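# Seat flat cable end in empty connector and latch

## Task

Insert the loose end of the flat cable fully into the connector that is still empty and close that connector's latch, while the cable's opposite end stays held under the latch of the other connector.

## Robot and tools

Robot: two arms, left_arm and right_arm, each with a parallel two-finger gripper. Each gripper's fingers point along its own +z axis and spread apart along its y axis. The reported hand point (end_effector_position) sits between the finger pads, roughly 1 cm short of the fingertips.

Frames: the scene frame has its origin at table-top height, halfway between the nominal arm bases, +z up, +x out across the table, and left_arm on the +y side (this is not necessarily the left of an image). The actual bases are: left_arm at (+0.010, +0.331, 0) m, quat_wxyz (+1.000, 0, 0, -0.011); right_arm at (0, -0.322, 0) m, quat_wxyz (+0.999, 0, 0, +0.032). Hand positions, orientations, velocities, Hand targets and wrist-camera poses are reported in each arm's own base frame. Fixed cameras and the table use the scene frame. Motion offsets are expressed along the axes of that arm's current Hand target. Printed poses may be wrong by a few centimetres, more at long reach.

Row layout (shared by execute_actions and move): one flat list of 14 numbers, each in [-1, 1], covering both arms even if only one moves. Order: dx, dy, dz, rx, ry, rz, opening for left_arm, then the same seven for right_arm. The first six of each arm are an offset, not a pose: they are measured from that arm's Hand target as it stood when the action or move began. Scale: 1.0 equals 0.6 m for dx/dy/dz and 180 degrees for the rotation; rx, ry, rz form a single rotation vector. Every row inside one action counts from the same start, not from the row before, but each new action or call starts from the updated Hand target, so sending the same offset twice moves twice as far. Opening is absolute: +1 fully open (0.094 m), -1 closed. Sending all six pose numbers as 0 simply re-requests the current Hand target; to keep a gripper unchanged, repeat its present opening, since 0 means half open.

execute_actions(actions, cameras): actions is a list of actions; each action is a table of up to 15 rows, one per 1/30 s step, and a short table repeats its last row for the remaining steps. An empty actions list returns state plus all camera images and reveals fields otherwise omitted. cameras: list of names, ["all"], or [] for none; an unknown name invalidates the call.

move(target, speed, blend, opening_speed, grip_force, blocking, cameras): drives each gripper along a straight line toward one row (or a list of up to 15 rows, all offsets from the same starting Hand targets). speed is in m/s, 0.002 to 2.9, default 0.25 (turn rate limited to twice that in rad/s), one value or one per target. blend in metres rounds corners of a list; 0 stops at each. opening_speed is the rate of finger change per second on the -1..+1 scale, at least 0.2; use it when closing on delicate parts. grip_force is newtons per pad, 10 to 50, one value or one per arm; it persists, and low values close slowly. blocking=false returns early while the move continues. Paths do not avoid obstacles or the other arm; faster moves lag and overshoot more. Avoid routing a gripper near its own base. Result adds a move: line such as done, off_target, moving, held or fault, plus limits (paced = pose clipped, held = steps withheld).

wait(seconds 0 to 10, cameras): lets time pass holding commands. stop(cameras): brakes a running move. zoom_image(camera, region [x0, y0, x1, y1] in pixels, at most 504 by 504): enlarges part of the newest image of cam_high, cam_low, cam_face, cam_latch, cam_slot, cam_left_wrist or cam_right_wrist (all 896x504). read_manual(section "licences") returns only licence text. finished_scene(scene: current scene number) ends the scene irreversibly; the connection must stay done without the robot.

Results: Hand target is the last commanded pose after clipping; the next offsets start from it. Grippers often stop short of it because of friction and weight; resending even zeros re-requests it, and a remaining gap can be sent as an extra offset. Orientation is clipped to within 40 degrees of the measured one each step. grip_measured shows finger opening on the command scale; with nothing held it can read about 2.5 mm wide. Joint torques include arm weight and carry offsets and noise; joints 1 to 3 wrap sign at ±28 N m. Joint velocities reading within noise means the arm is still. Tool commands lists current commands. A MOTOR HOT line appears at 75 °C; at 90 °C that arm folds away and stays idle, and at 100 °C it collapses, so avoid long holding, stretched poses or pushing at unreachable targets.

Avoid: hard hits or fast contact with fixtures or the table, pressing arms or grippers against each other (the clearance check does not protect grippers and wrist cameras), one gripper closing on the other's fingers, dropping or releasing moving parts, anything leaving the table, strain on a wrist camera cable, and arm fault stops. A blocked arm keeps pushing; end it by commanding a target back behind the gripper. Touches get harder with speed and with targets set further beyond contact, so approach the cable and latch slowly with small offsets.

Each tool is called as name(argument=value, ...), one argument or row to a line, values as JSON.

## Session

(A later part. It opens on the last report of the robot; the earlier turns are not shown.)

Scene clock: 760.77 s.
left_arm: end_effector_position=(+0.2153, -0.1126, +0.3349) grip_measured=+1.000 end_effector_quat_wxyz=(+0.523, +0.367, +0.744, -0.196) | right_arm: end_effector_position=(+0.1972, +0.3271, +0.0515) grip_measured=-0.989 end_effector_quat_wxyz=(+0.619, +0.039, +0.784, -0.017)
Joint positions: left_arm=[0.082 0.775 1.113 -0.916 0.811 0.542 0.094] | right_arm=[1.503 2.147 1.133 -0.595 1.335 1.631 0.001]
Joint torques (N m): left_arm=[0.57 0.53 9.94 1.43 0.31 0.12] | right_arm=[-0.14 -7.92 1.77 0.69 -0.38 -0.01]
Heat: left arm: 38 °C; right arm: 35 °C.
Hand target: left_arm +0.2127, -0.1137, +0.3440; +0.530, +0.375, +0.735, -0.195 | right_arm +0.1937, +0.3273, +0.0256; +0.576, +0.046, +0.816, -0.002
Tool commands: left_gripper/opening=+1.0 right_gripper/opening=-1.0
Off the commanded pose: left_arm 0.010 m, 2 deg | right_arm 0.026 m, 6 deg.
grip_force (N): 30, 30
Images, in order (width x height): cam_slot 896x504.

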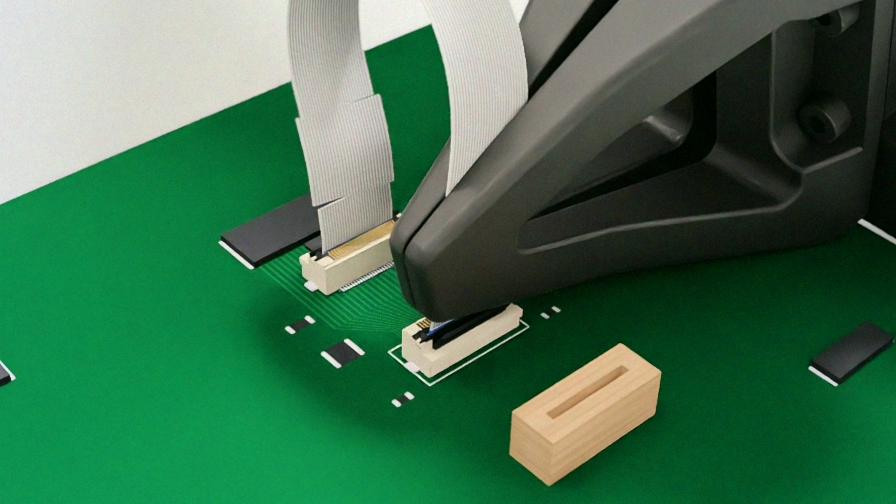

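move(
  target=[0,0,0,0,0,0,1,0.005,0.0005,0.0014,-0.0024,0.012,-0.0008,-1],
  speed=0.05,
  cameras=["cam_latch","cam_slot"],
)

zoom_image(
  camera="cam_latch",
  region=[336, 140, 364, 166],
)

zoom_image(
  camera="cam_slot",
  region=[394, 272, 530, 382],
)

Scene clock: 763.13 s.
left_arm: end_effector_position=(+0.2153, -0.1126, +0.3349) grip_measured=+1.000 end_effector_quat_wxyz=(+0.523, +0.367, +0.744, -0.196) | right_arm: end_effector_position=(+0.1968, +0.3275, +0.0513) grip_measured=-0.989 end_effector_quat_wxyz=(+0.617, +0.032, +0.786, -0.019)
Joint positions: left_arm=[0.082 0.775 1.113 -0.916 0.811 0.542 0.094] | right_arm=[1.503 2.138 1.122 -0.569 1.329 1.595 0.001]
Joint torques (N m): left_arm=[0.5 0.59 9.94 1.4 0.31 0.1] | right_arm=[-0.47 -8.35 1.84 0.69 -0.65 0.06]
Heat: left arm: 38 °C; right arm: 35 °C.
Hand target: left_arm +0.2127, -0.1137, +0.3440; +0.530, +0.375, +0.735, -0.195 | right_arm +0.1935, +0.3278, +0.0224; +0.561, +0.042, +0.827, +0.001
Off the commanded pose: left_arm 0.010 m, 2 deg | right_arm 0.029 m, 8 deg.
grip_force (N): 30, 30
move: off_target (right_arm)
Images, in order (width x height): cam_latch 896x504, cam_slot 896x504.

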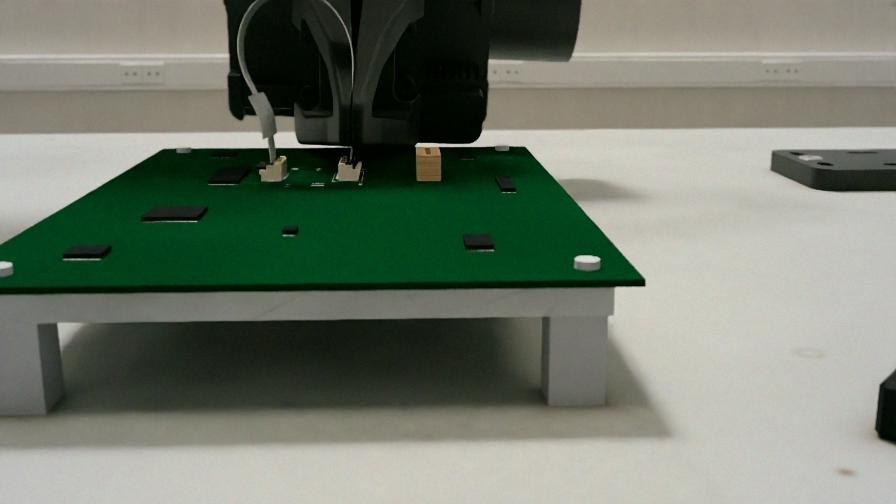

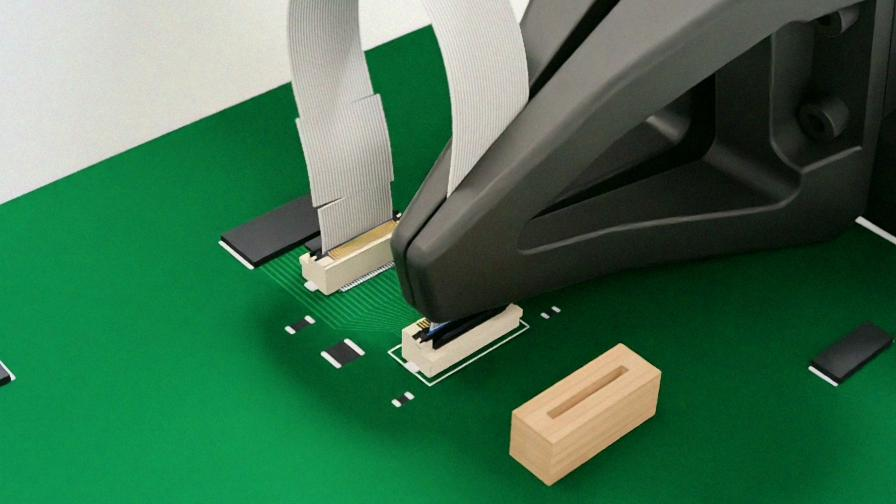

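Scaled by 18.000 from the camera's 896x504 image, which has a finer 1280x720 frame.

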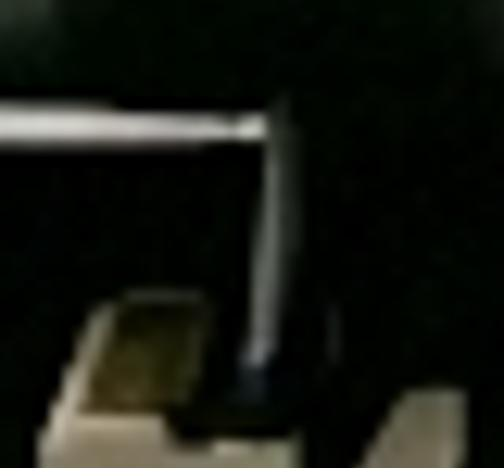

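Scaled by 3.706 from the camera's 896x504 image, which has a finer 1280x720 frame.

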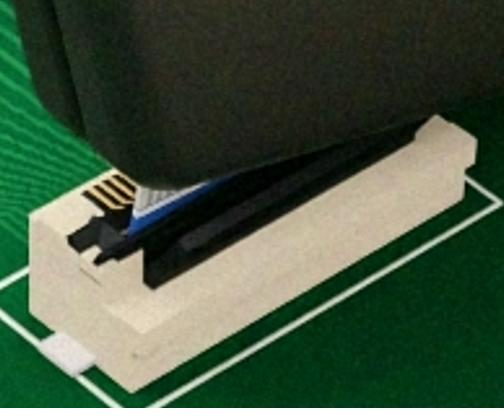

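move(
  target=[0,0,0,0,0,0,1,0.0008,-0.006,0.0008,0,0.004,0,-1],
  speed=0.05,
  cameras=["cam_latch","cam_slot"],
)

zoom_image(
  camera="cam_latch",
  region=[336, 140, 364, 166],
)

zoom_image(
  camera="cam_slot",
  region=[404, 292, 464, 340],
)

Scene clock: 766.80 s.
left_arm: end_effector_position=(+0.2153, -0.1126, +0.3349) grip_measured=+1.000 end_effector_quat_wxyz=(+0.523, +0.367, +0.744, -0.196) | right_arm: end_effector_position=(+0.1963, +0.3272, +0.0511) grip_measured=-0.989 end_effector_quat_wxyz=(+0.613, +0.038, +0.789, -0.007)
Joint positions: left_arm=[0.082 0.775 1.113 -0.916 0.811 0.542 0.094] | right_arm=[1.503 2.118 1.095 -0.516 1.319 1.573 0.001]
Joint torques (N m): left_arm=[0.68 0.53 9.91 1.38 0.29 0.12] | right_arm=[-0.77 -8.34 1.62 0.54 -0.67 0.05]
Heat: left arm: 38 °C; right arm: 35 °C.
Hand target: left_arm +0.2127, -0.1137, +0.3440; +0.530, +0.375, +0.735, -0.195 | right_arm +0.1936, +0.3243, +0.0217; +0.556, +0.043, +0.830, +0.002
Off the commanded pose: left_arm 0.010 m, 2 deg | right_arm 0.030 m, 8 deg.
grip_force (N): 30, 30
move: off_target (right_arm)
Images, in order (width x height): cam_latch 896x504, cam_slot 896x504.

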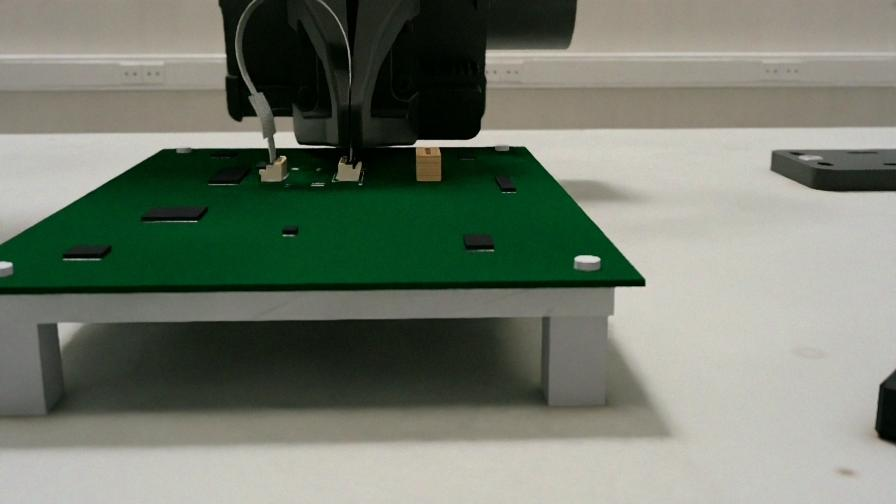

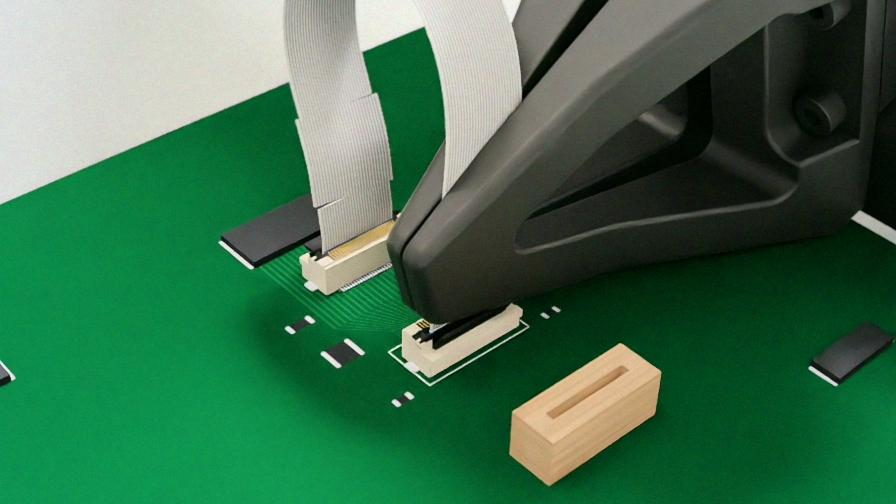

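Scaled by 18.000 from the camera's 896x504 image, which has a finer 1280x720 frame.

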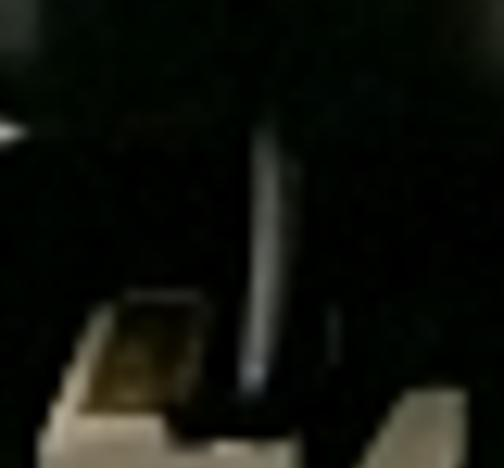

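Scaled by 8.400 from the camera's 896x504 image, which has a finer 1280x720 frame.

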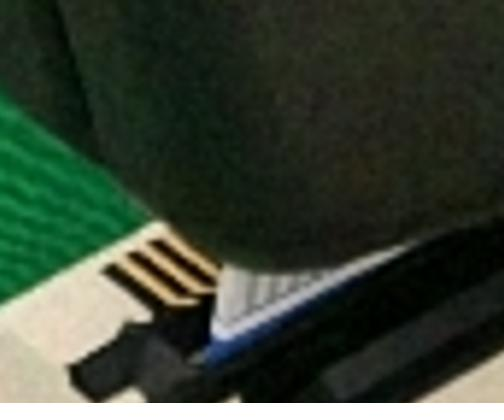

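move(
  target=[0,0,0,0,0,0,1,0.002,-0.003,0.0035,0,0.002,0,-1],
  speed=0.05,
  cameras=["cam_latch","cam_slot"],
)

zoom_image(
  camera="cam_latch",
  region=[336, 140, 364, 166],
)

zoom_image(
  camera="cam_slot",
  region=[404, 292, 464, 340],
)

Scene clock: 768.87 s.
left_arm: end_effector_position=(+0.2153, -0.1126, +0.3349) grip_measured=+1.000 end_effector_quat_wxyz=(+0.523, +0.367, +0.744, -0.196) | right_arm: end_effector_position=(+0.1971, +0.3265, +0.0509) grip_measured=-0.989 end_effector_quat_wxyz=(+0.611, +0.041, +0.790, -0.002)
Joint positions: left_arm=[0.082 0.775 1.113 -0.916 0.811 0.542 0.094] | right_arm=[1.5 2.108 1.078 -0.48 1.315 1.555 0.001]
Joint torques (N m): left_arm=[0.53 0.68 10 1.41 0.3 0.14] | right_arm=[-0.98 -8.05 1.5 0.49 -0.7 0.05]
Heat: left arm: 38 °C; right arm: 35 °C.
Hand target: left_arm +0.2127, -0.1137, +0.3440; +0.530, +0.375, +0.735, -0.195 | right_arm +0.1949, +0.3224, +0.0197; +0.553, +0.043, +0.832, +0.002
Off the commanded pose: left_arm 0.010 m, 2 deg | right_arm 0.031 m, 8 deg.
grip_force (N): 30, 30
move: off_target (right_arm)
Images, in order (width x height): cam_latch 896x504, cam_slot 896x504.

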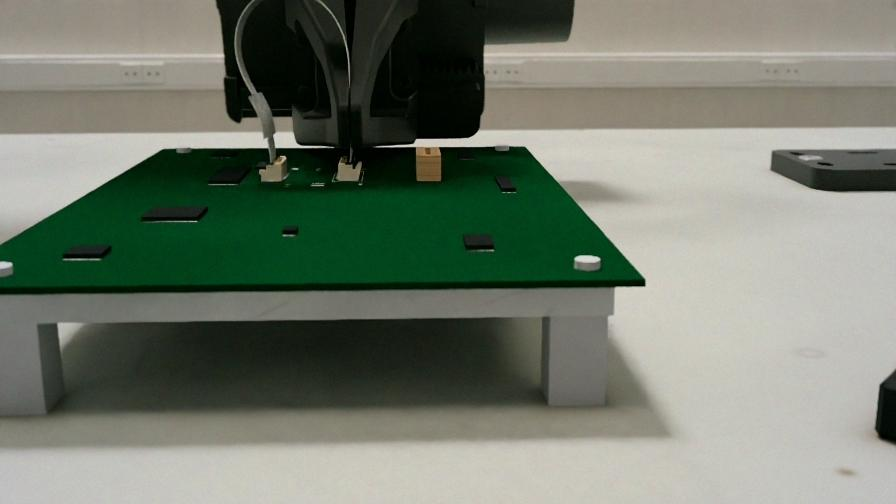

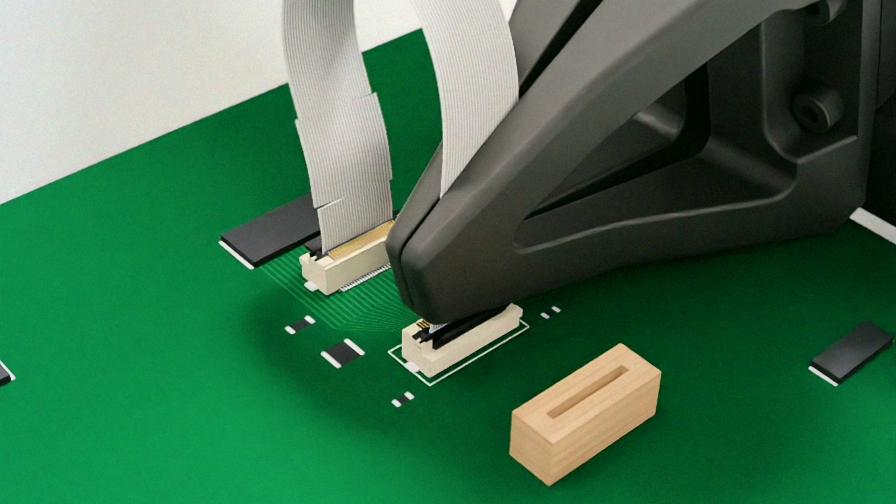

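Scaled by 18.000 from the camera's 896x504 image, which has a finer 1280x720 frame.

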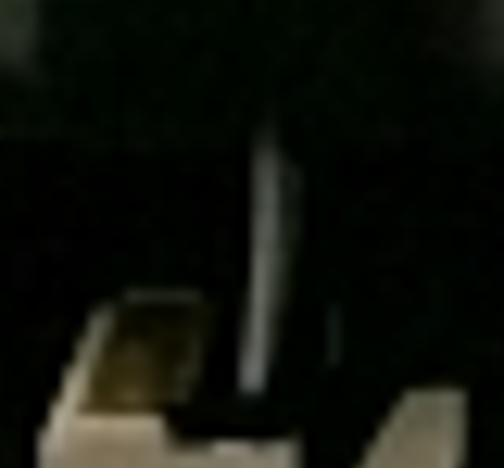

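Scaled by 8.400 from the camera's 896x504 image, which has a finer 1280x720 frame.

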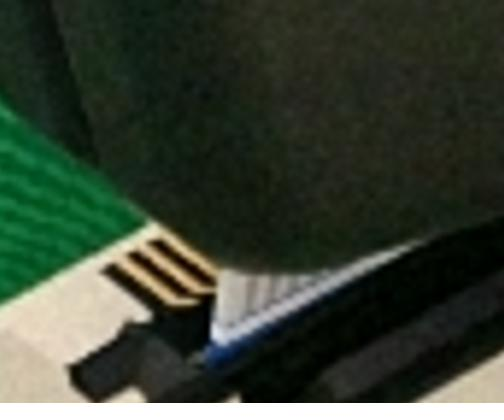

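move(
  target=[0,0,0,0,0,0,1,0.006,-0.001,0.004,0,0.003,0,-1],
  speed=0.05,
  cameras=["cam_latch","cam_slot"],
)

zoom_image(
  camera="cam_latch",
  region=[336, 140, 364, 166],
)

zoom_image(
  camera="cam_slot",
  region=[404, 292, 464, 340],
)

Scene clock: 771.70 s.
left_arm: end_effector_position=(+0.2153, -0.1126, +0.3349) grip_measured=+1.000 end_effector_quat_wxyz=(+0.523, +0.367, +0.744, -0.196) | right_arm: end_effector_position=(+0.1972, +0.3264, +0.0507) grip_measured=-0.989 end_effector_quat_wxyz=(+0.612, +0.041, +0.790, +0.000)
Joint positions: left_arm=[0.082 0.775 1.113 -0.916 0.811 0.542 0.094] | right_arm=[1.5 2.106 1.072 -0.466 1.317 1.549 0.001]
Joint torques (N m): left_arm=[0.4 0.77 10 1.41 0.31 0.15] | right_arm=[-1.25 -7.66 1.43 0.55 -0.79 0.06]
Heat: left arm: 39 °C; right arm: 35 °C.
Hand target: left_arm +0.2127, -0.1137, +0.3440; +0.530, +0.375, +0.735, -0.195 | right_arm +0.1957, +0.3220, +0.0155; +0.549, +0.043, +0.835, +0.002
Off the commanded pose: left_arm 0.010 m, 2 deg | right_arm 0.036 m, 9 deg.
grip_force (N): 30, 30
move: off_target (right_arm)
Images, in order (width x height): cam_latch 896x504, cam_slot 896x504.

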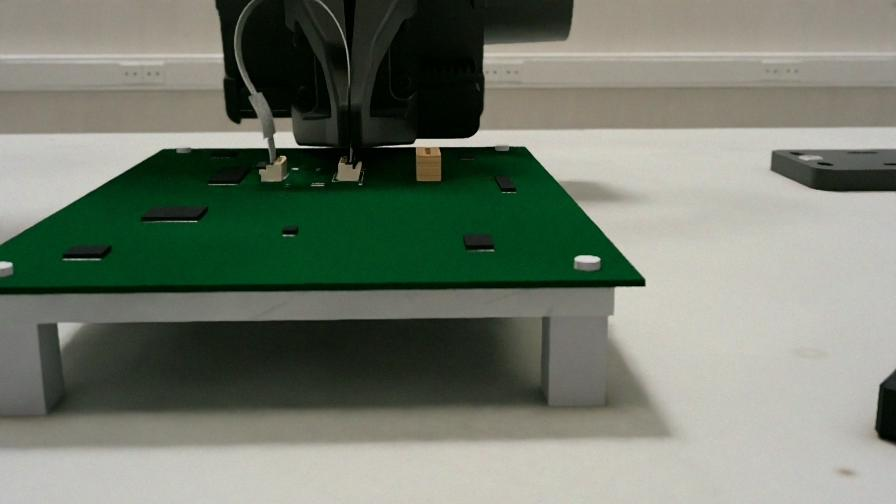

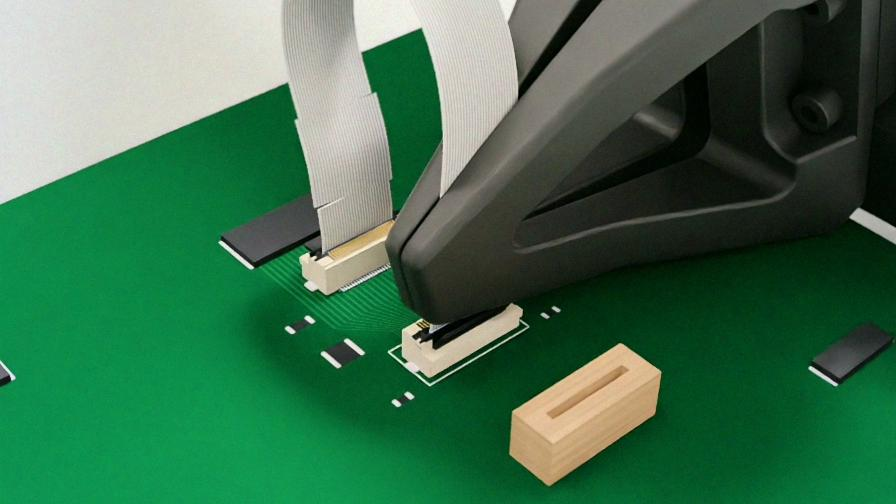

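Scaled by 18.000 from the camera's 896x504 image, which has a finer 1280x720 frame.

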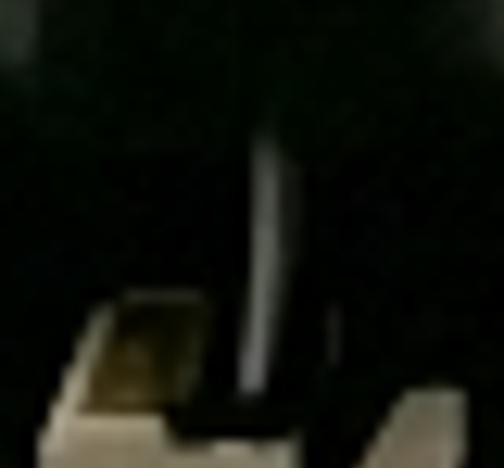

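Scaled by 8.400 from the camera's 896x504 image, which has a finer 1280x720 frame.

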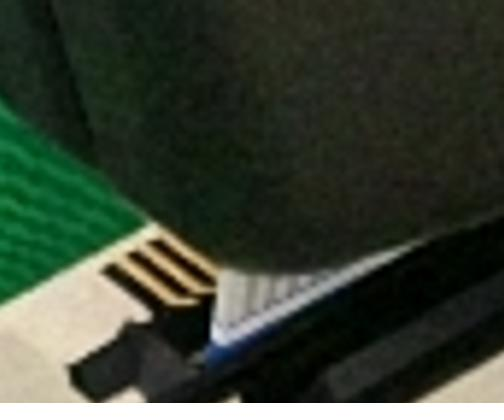

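move(
  target=[0,0,0,0,0,0,1,-0.0278,0.0067,-0.0106,0.002,-0.012,0,-1],
  speed=0.05,
)

Scene clock: 774.50 s.
left_arm: end_effector_position=(+0.2153, -0.1126, +0.3349) grip_measured=+1.000 end_effector_quat_wxyz=(+0.523, +0.367, +0.744, -0.196) | right_arm: end_effector_position=(+0.1974, +0.3268, +0.0515) grip_measured=-0.989 end_effector_quat_wxyz=(+0.608, +0.039, +0.793, -0.001)
Joint positions: left_arm=[0.082 0.775 1.113 -0.916 0.811 0.542 0.094] | right_arm=[1.498 2.097 1.072 -0.466 1.306 1.535 0.001]
Joint torques (N m): left_arm=[0.59 0.51 10 1.41 0.3 0.11] | right_arm=[-1.03 -8.7 2.93 0.28 -0.4 0.06]
Heat: left arm: 39 °C; right arm: 35 °C.
Hand target: left_arm +0.2127, -0.1137, +0.3440; +0.530, +0.375, +0.735, -0.195 | right_arm +0.1967, +0.3251, +0.0335; +0.565, +0.044, +0.824, -0.001
Off the commanded pose: left_arm 0.010 m, 2 deg | right_arm 0.018 m, 6 deg.
grip_force (N): 30, 30
move: off_target (right_arm)

move(
  target=[0,0,0,0,0,0,1,-0.012,0.0015,-0.005,0,-0.005,0,-1],
  speed=0.05,
  cameras=["cam_latch"],
)

zoom_image(
  camera="cam_latch",
  region=[336, 140, 364, 166],
)

Scene clock: 775.97 s.
left_arm: end_effector_position=(+0.2153, -0.1126, +0.3349) grip_measured=+1.000 end_effector_quat_wxyz=(+0.523, +0.367, +0.744, -0.196) | right_arm: end_effector_position=(+0.1976, +0.3266, +0.0517) grip_measured=-0.989 end_effector_quat_wxyz=(+0.604, +0.040, +0.796, -0.001)
Joint positions: left_arm=[0.082 0.775 1.113 -0.916 0.811 0.542 0.094] | right_arm=[1.496 2.092 1.072 -0.468 1.297 1.534 0.001]
Joint torques (N m): left_arm=[0.51 0.44 9.96 1.39 0.25 0.1] | right_arm=[-0.73 -9.17 3.4 0.17 -0.18 0.05]
Heat: left arm: 39 °C; right arm: 35 °C.
Hand target: left_arm +0.2127, -0.1137, +0.3440; +0.530, +0.375, +0.735, -0.195 | right_arm +0.1966, +0.3256, +0.0412; +0.571, +0.044, +0.820, -0.002
Off the commanded pose: left_arm 0.010 m, 2 deg | right_arm 0.010 m, 5 deg.
grip_force (N): 30, 30
move: off_target (right_arm)
Images, in order (width x height): cam_latch 896x504.

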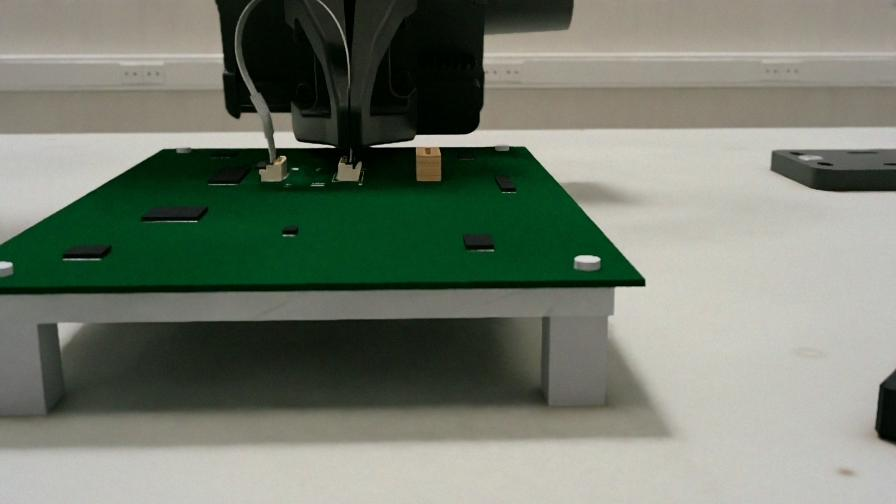

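Scaled by 18.000 from the camera's 896x504 image, which has a finer 1280x720 frame.

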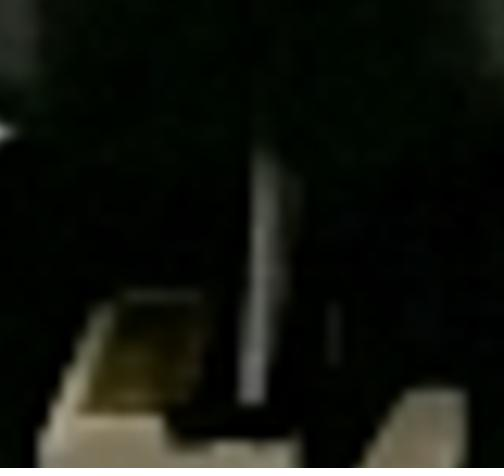

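move(
  target=[0,0,0,0,0,0,1,0,0,0,0,0,0,-0.9],
  speed=0.03,
  opening_speed=0.3,
  cameras=["cam_latch","cam_slot","cam_face"],
)

zoom_image(
  camera="cam_latch",
  region=[336, 140, 364, 166],
)

zoom_image(
  camera="cam_face",
  region=[494, 200, 554, 240],
)

Scene clock: 777.63 s.
left_arm: end_effector_position=(+0.2153, -0.1126, +0.3349) grip_measured=+1.000 end_effector_quat_wxyz=(+0.523, +0.367, +0.744, -0.196) | right_arm: end_effector_position=(+0.1970, +0.3262, +0.0480) grip_measured=-0.902 end_effector_quat_wxyz=(+0.595, +0.039, +0.803, -0.002)
Joint positions: left_arm=[0.082 0.775 1.113 -0.916 0.811 0.542 0.094] | right_arm=[1.494 2.09 1.072 -0.473 1.273 1.532 0.005]
Joint torques (N m): left_arm=[0.54 0.62 9.95 1.43 0.25 0.14] | right_arm=[-0.65 -9.01 3.49 0.2 0.02 0.06]
Heat: left arm: 39 °C; right arm: 35 °C.
Hand target: left_arm +0.2127, -0.1137, +0.3440; +0.530, +0.375, +0.735, -0.195 | right_arm +0.1965, +0.3256, +0.0412; +0.571, +0.044, +0.820, -0.002
Off the commanded pose: left_arm 0.010 m, 2 deg | right_arm 0.007 m, 3 deg.
grip_force (N): 30, 30
move: off_target (right_arm)
Images, in order (width x height): cam_face 896x504, cam_latch 896x504, cam_slot 896x504.

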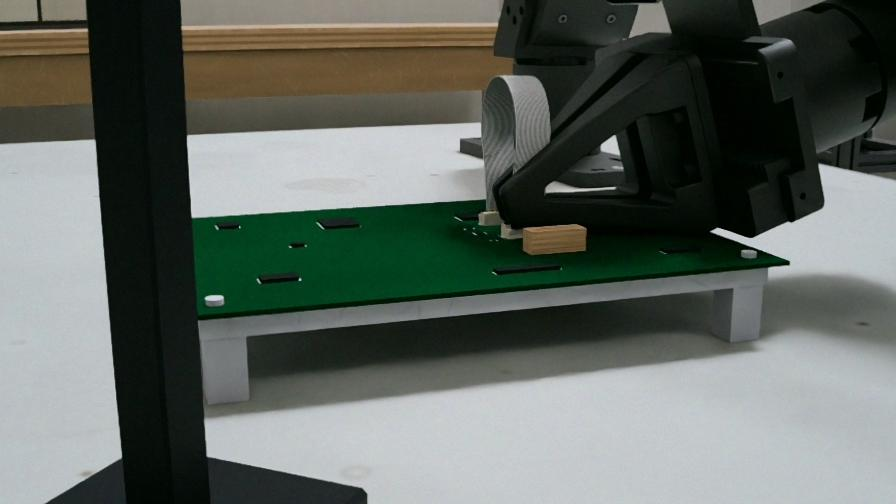

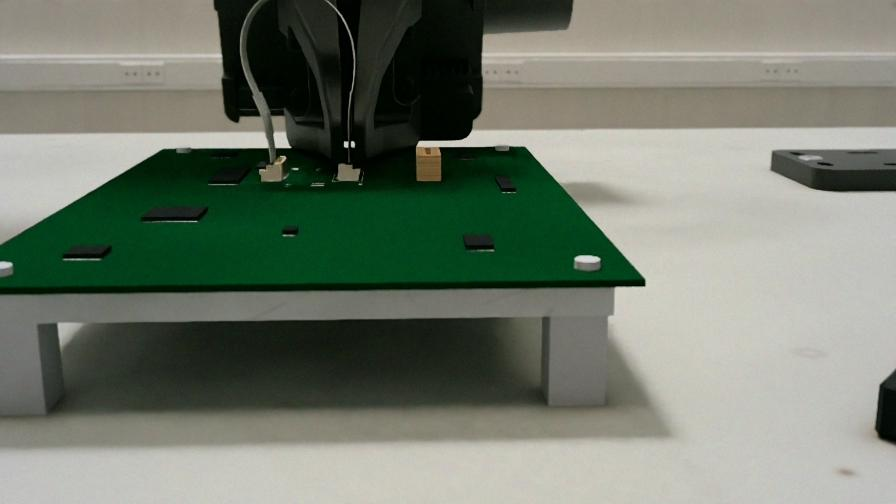

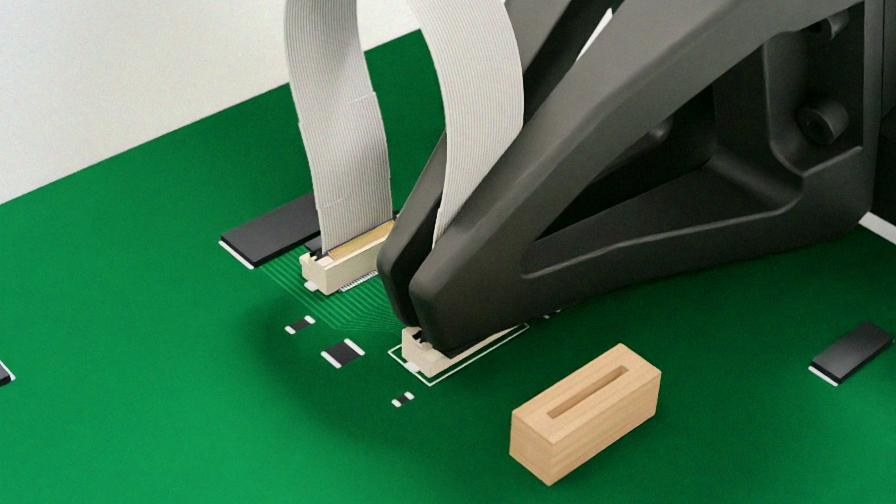

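Scaled by 18.000 from the camera's 896x504 image, which has a finer 1280x720 frame.

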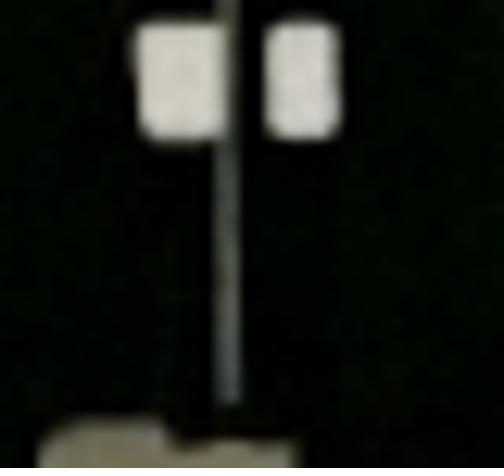

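Scaled by 8.400 from the camera's 896x504 image, which has a finer 1280x720 frame.

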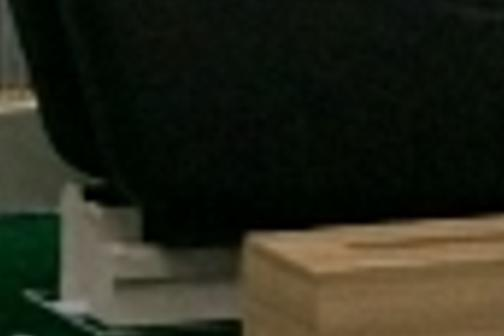

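move(
  target=[0,0,0,0,0,0,1,0.0061,0.0003,0.0027,0,0,0,-0.89],
  speed=0.03,
  opening_speed=0.3,
)

Scene clock: 779.33 s.
left_arm: end_effector_position=(+0.2153, -0.1126, +0.3349) grip_measured=+1.000 end_effector_quat_wxyz=(+0.523, +0.367, +0.744, -0.196) | right_arm: end_effector_position=(+0.1970, +0.3261, +0.0480) grip_measured=-0.892 end_effector_quat_wxyz=(+0.595, +0.039, +0.803, -0.003)
Joint positions: left_arm=[0.082 0.775 1.113 -0.916 0.811 0.542 0.094] | right_arm=[1.494 2.09 1.072 -0.474 1.273 1.532 0.005]
Joint torques (N m): left_arm=[0.47 0.57 9.92 1.43 0.27 0.12] | right_arm=[-0.72 -8.13 3.43 0.32 0.02 0.07]
Heat: left arm: 39 °C; right arm: 35 °C.
Hand target: left_arm +0.2127, -0.1137, +0.3440; +0.530, +0.375, +0.735, -0.195 | right_arm +0.1968, +0.3259, +0.0372; +0.571, +0.044, +0.820, -0.002
Off the commanded pose: left_arm 0.010 m, 2 deg | right_arm 0.011 m, 3 deg.
grip_force (N): 30, 30
move: off_target (right_arm)

move(
  target=[0,0,0,0,0,0,1,-0.0122,-0.0006,-0.0054,0,0,0,-0.88],
  speed=0.04,
)

move(
  target=[0,0,0,0,0,0,1,-0.013,-0.0005,0.0014,0.0048,-0.0138,0.0016,-0.88],
  speed=0.04,
  cameras=["cam_latch","cam_face","cam_slot"],
)

zoom_image(
  camera="cam_latch",
  region=[330, 148, 368, 184],
)

zoom_image(
  camera="cam_face",
  region=[494, 200, 554, 240],
)

Scene clock: 781.47 s.
left_arm: end_effector_position=(+0.2153, -0.1126, +0.3349) grip_measured=+1.000 end_effector_quat_wxyz=(+0.523, +0.367, +0.744, -0.196) | right_arm: end_effector_position=(+0.1967, +0.3262, +0.0479) grip_measured=-0.882 end_effector_quat_wxyz=(+0.592, +0.039, +0.805, -0.002)
Joint positions: left_arm=[0.082 0.775 1.113 -0.916 0.811 0.542 0.094] | right_arm=[1.494 2.087 1.072 -0.476 1.267 1.532 0.006]
Joint torques (N m): left_arm=[0.62 0.54 10.02 1.36 0.3 0.13] | right_arm=[-0.61 -9.72 3.56 0.12 0.06 0.05]
Heat: left arm: 39 °C; right arm: 36 °C.
Hand target: left_arm +0.2127, -0.1137, +0.3440; +0.530, +0.375, +0.735, -0.195 | right_arm +0.1963, +0.3253, +0.0453; +0.571, +0.044, +0.820, -0.002
Off the commanded pose: left_arm 0.010 m, 2 deg | right_arm 0.003 m, 3 deg.
grip_force (N): 30, 30
move: off_target (right_arm)

Scene clock: 782.57 s.
left_arm: end_effector_position=(+0.2153, -0.1126, +0.3349) grip_measured=+1.000 end_effector_quat_wxyz=(+0.523, +0.367, +0.744, -0.196) | right_arm: end_effector_position=(+0.1969, +0.3252, +0.0486) grip_measured=-0.882 end_effector_quat_wxyz=(+0.588, +0.043, +0.808, -0.005)
Joint positions: left_arm=[0.082 0.775 1.113 -0.916 0.811 0.542 0.094] | right_arm=[1.491 2.087 1.088 -0.518 1.256 1.56 0.006]
Joint torques (N m): left_arm=[0.55 0.61 10.14 1.41 0.26 0.12] | right_arm=[-0.69 -8.65 4.34 0.05 0.52 0.13]
Heat: left arm: 39 °C; right arm: 35 °C.
Hand target: left_arm +0.2127, -0.1137, +0.3440; +0.530, +0.375, +0.735, -0.195 | right_arm +0.1997, +0.3243, +0.0523; +0.589, +0.051, +0.807, -0.007
Off the commanded pose: left_arm 0.010 m, 2 deg | right_arm 0.005 m, 1 deg.
grip_force (N): 30, 30
move: done
Images, in order (width x height): cam_face 896x504, cam_latch 896x504, cam_slot 896x504.

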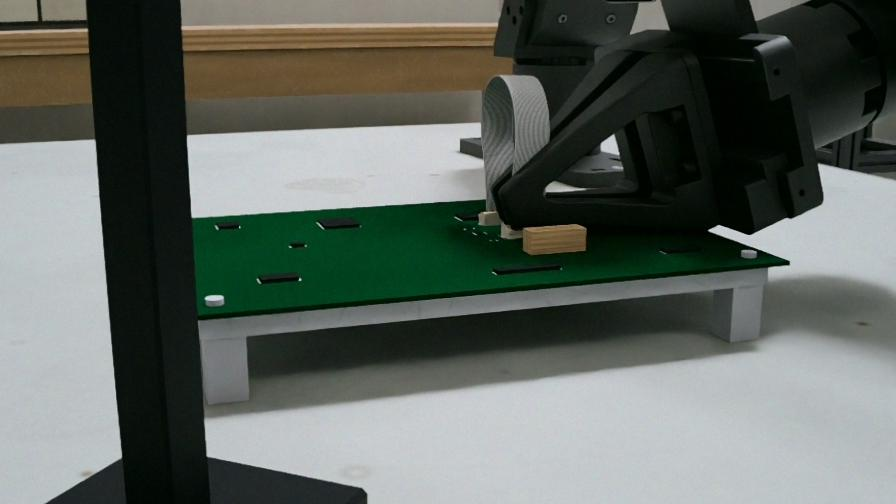

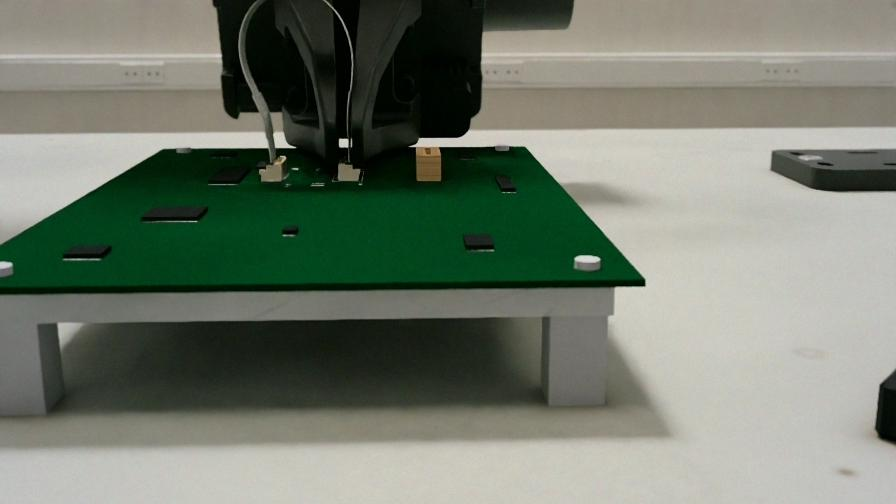

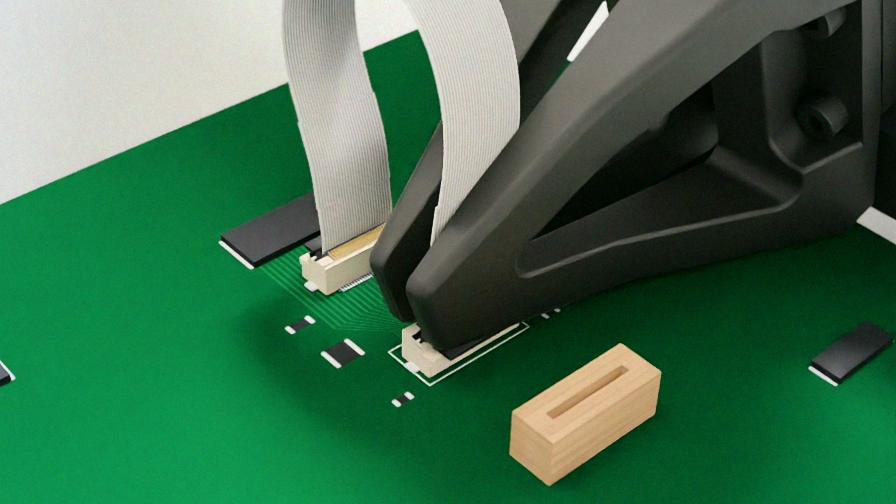

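Scaled by 13.263 from the camera's 896x504 image, which has a finer 1280x720 frame.

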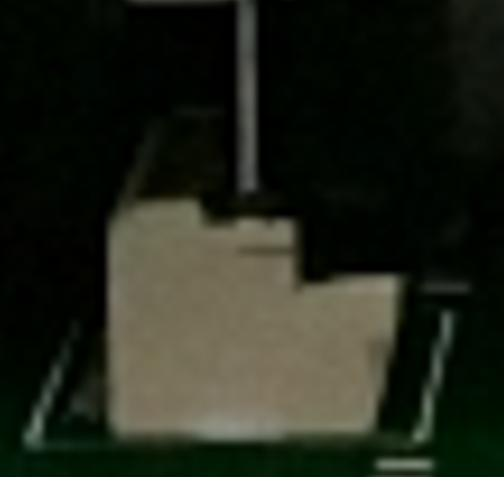

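Scaled by 8.400 from the camera's 896x504 image, which has a finer 1280x720 frame.

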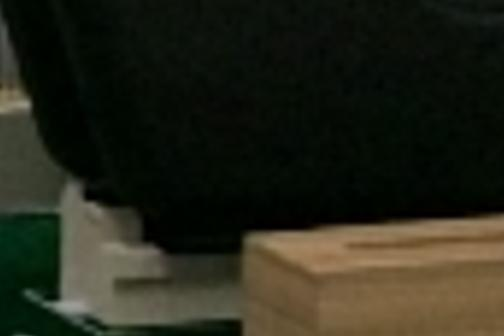

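move(
  target=[0,0,0,0,0,0,1,-0.013,0.0025,0.0014,0.0048,-0.0138,0.0016,-0.88],
  speed=0.04,
)

move(
  target=[0,0,0,0,0,0,1,-0.016,0.004,-0.0055,0,0,0,-0.86],
  speed=0.04,
  cameras=["cam_latch","cam_face","cam_slot"],
)

zoom_image(
  camera="cam_latch",
  region=[330, 148, 368, 184],
)

zoom_image(
  camera="cam_face",
  region=[494, 200, 554, 240],
)

zoom_image(
  camera="cam_slot",
  region=[394, 272, 530, 382],
)

Scene clock: 787.03 s.
left_arm: end_effector_position=(+0.2153, -0.1126, +0.3349) grip_measured=+1.000 end_effector_quat_wxyz=(+0.523, +0.367, +0.744, -0.196) | right_arm: end_effector_position=(+0.1981, +0.3243, +0.0529) grip_measured=-0.882 end_effector_quat_wxyz=(+0.587, +0.050, +0.808, -0.009)
Joint positions: left_arm=[0.082 0.775 1.113 -0.916 0.811 0.542 0.094] | right_arm=[1.488 2.087 1.113 -0.578 1.255 1.598 0.006]
Joint torques (N m): left_arm=[0.58 0.43 9.95 1.4 0.31 0.11] | right_arm=[-0.59 -7.41 4.97 0.08 0.9 0.17]
Heat: left arm: 39 °C; right arm: 35 °C.
Hand target: left_arm +0.2127, -0.1137, +0.3440; +0.530, +0.375, +0.735, -0.195 | right_arm +0.2031, +0.3252, +0.0595; +0.606, +0.057, +0.794, -0.013
Off the commanded pose: left_arm 0.010 m, 2 deg | right_arm 0.008 m, 3 deg.
grip_force (N): 30, 30
move: off_target (right_arm)

Scene clock: 788.10 s.
left_arm: end_effector_position=(+0.2153, -0.1126, +0.3349) grip_measured=+1.000 end_effector_quat_wxyz=(+0.523, +0.367, +0.744, -0.196) | right_arm: end_effector_position=(+0.1981, +0.3241, +0.0575) grip_measured=-0.862 end_effector_quat_wxyz=(+0.587, +0.045, +0.808, -0.019)
Joint positions: left_arm=[0.082 0.775 1.113 -0.916 0.811 0.542 0.094] | right_arm=[1.488 2.087 1.135 -0.633 1.257 1.609 0.006]
Joint torques (N m): left_arm=[0.54 0.66 9.89 1.4 0.3 0.11] | right_arm=[-0.46 -8.65 5.08 0.08 0.89 0.16]
Heat: left arm: 39 °C; right arm: 35 °C.
Hand target: left_arm +0.2127, -0.1137, +0.3440; +0.530, +0.375, +0.735, -0.195 | right_arm +0.2027, +0.3272, +0.0698; +0.606, +0.057, +0.794, -0.013
Off the commanded pose: left_arm 0.010 m, 2 deg | right_arm 0.013 m, 3 deg.
grip_force (N): 30, 30
move: off_target (right_arm)
Images, in order (width x height): cam_face 896x504, cam_latch 896x504, cam_slot 896x504.

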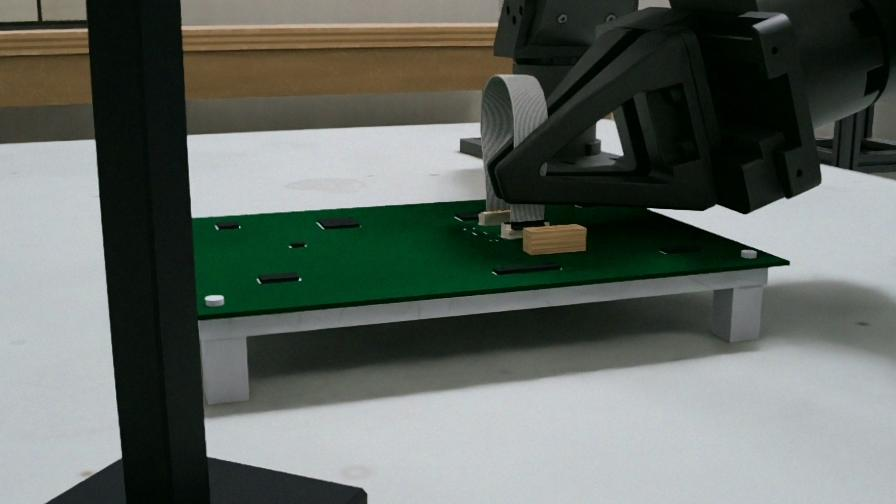

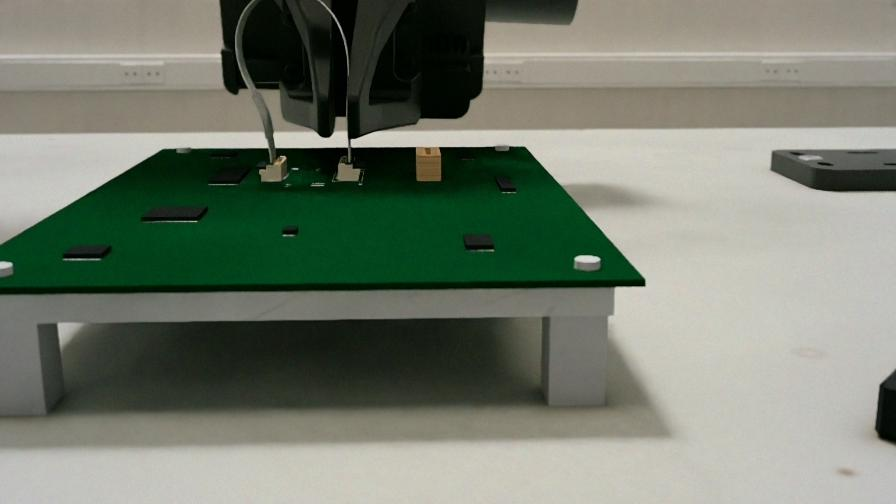

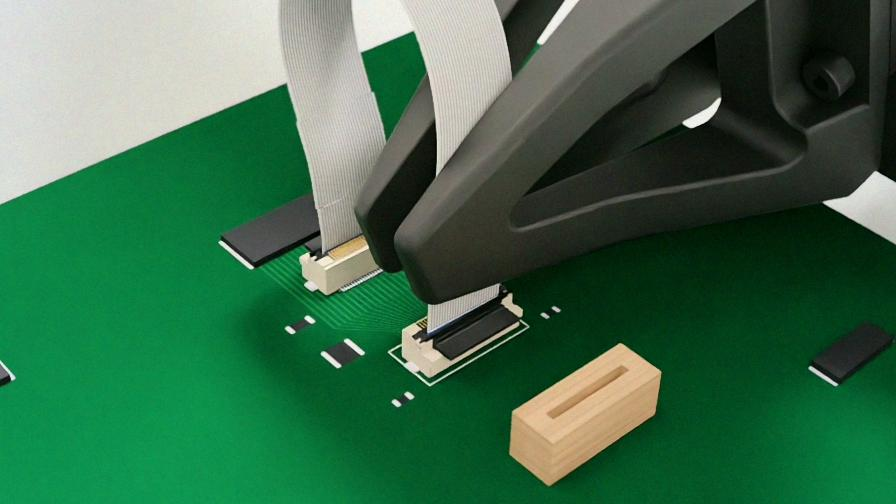

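Scaled by 13.263 from the camera's 896x504 image, which has a finer 1280x720 frame.

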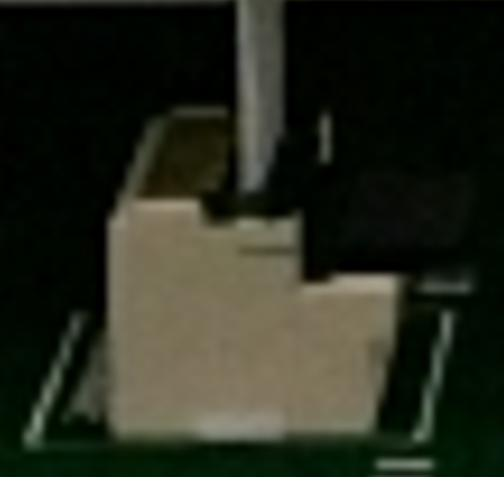

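Scaled by 8.400 from the camera's 896x504 image, which has a finer 1280x720 frame.

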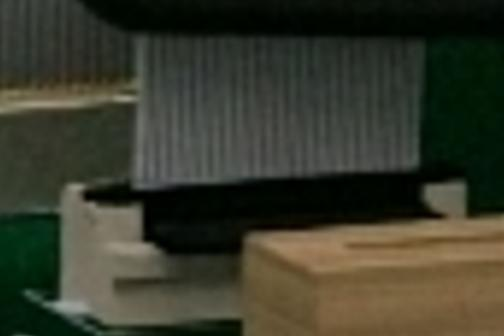

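Scaled by 3.706 from the camera's 896x504 image, which has a finer 1280x720 frame.

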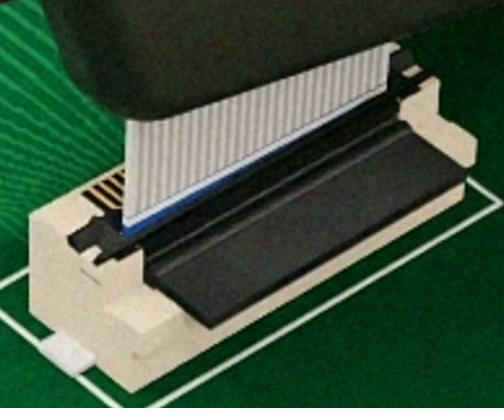

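zoom_image(
  camera="cam_latch",
  region=[244, 148, 296, 184],
)

zoom_image(
  camera="cam_latch",
  region=[330, 148, 382, 184],
)

zoom_image(
  camera="cam_slot",
  region=[400, 280, 480, 360],
)

Scaled by 9.692 from the camera's 896x504 image, which has a finer 1280x720 frame.

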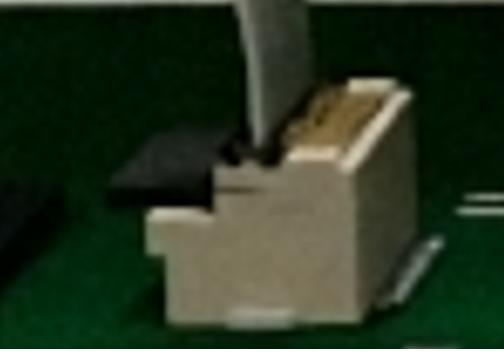

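Scaled by 9.692 from the camera's 896x504 image, which has a finer 1280x720 frame.

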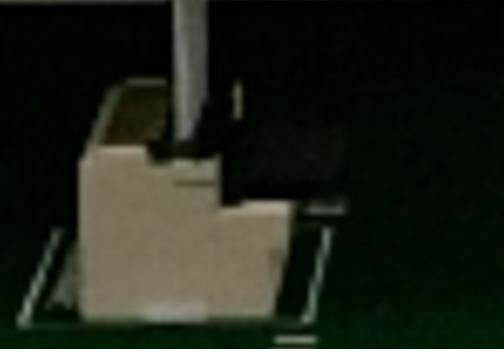

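Scaled by 6.300 from the camera's 896x504 image, which has a finer 1280x720 frame.

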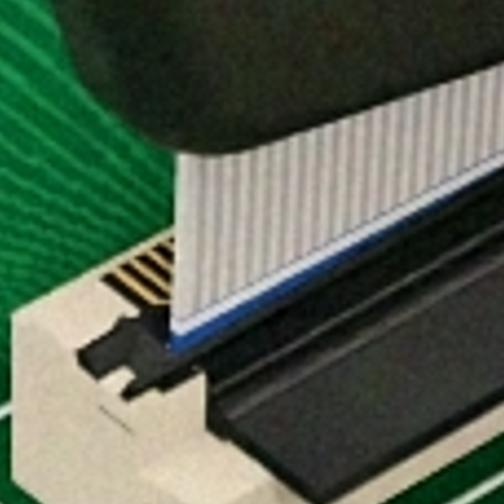

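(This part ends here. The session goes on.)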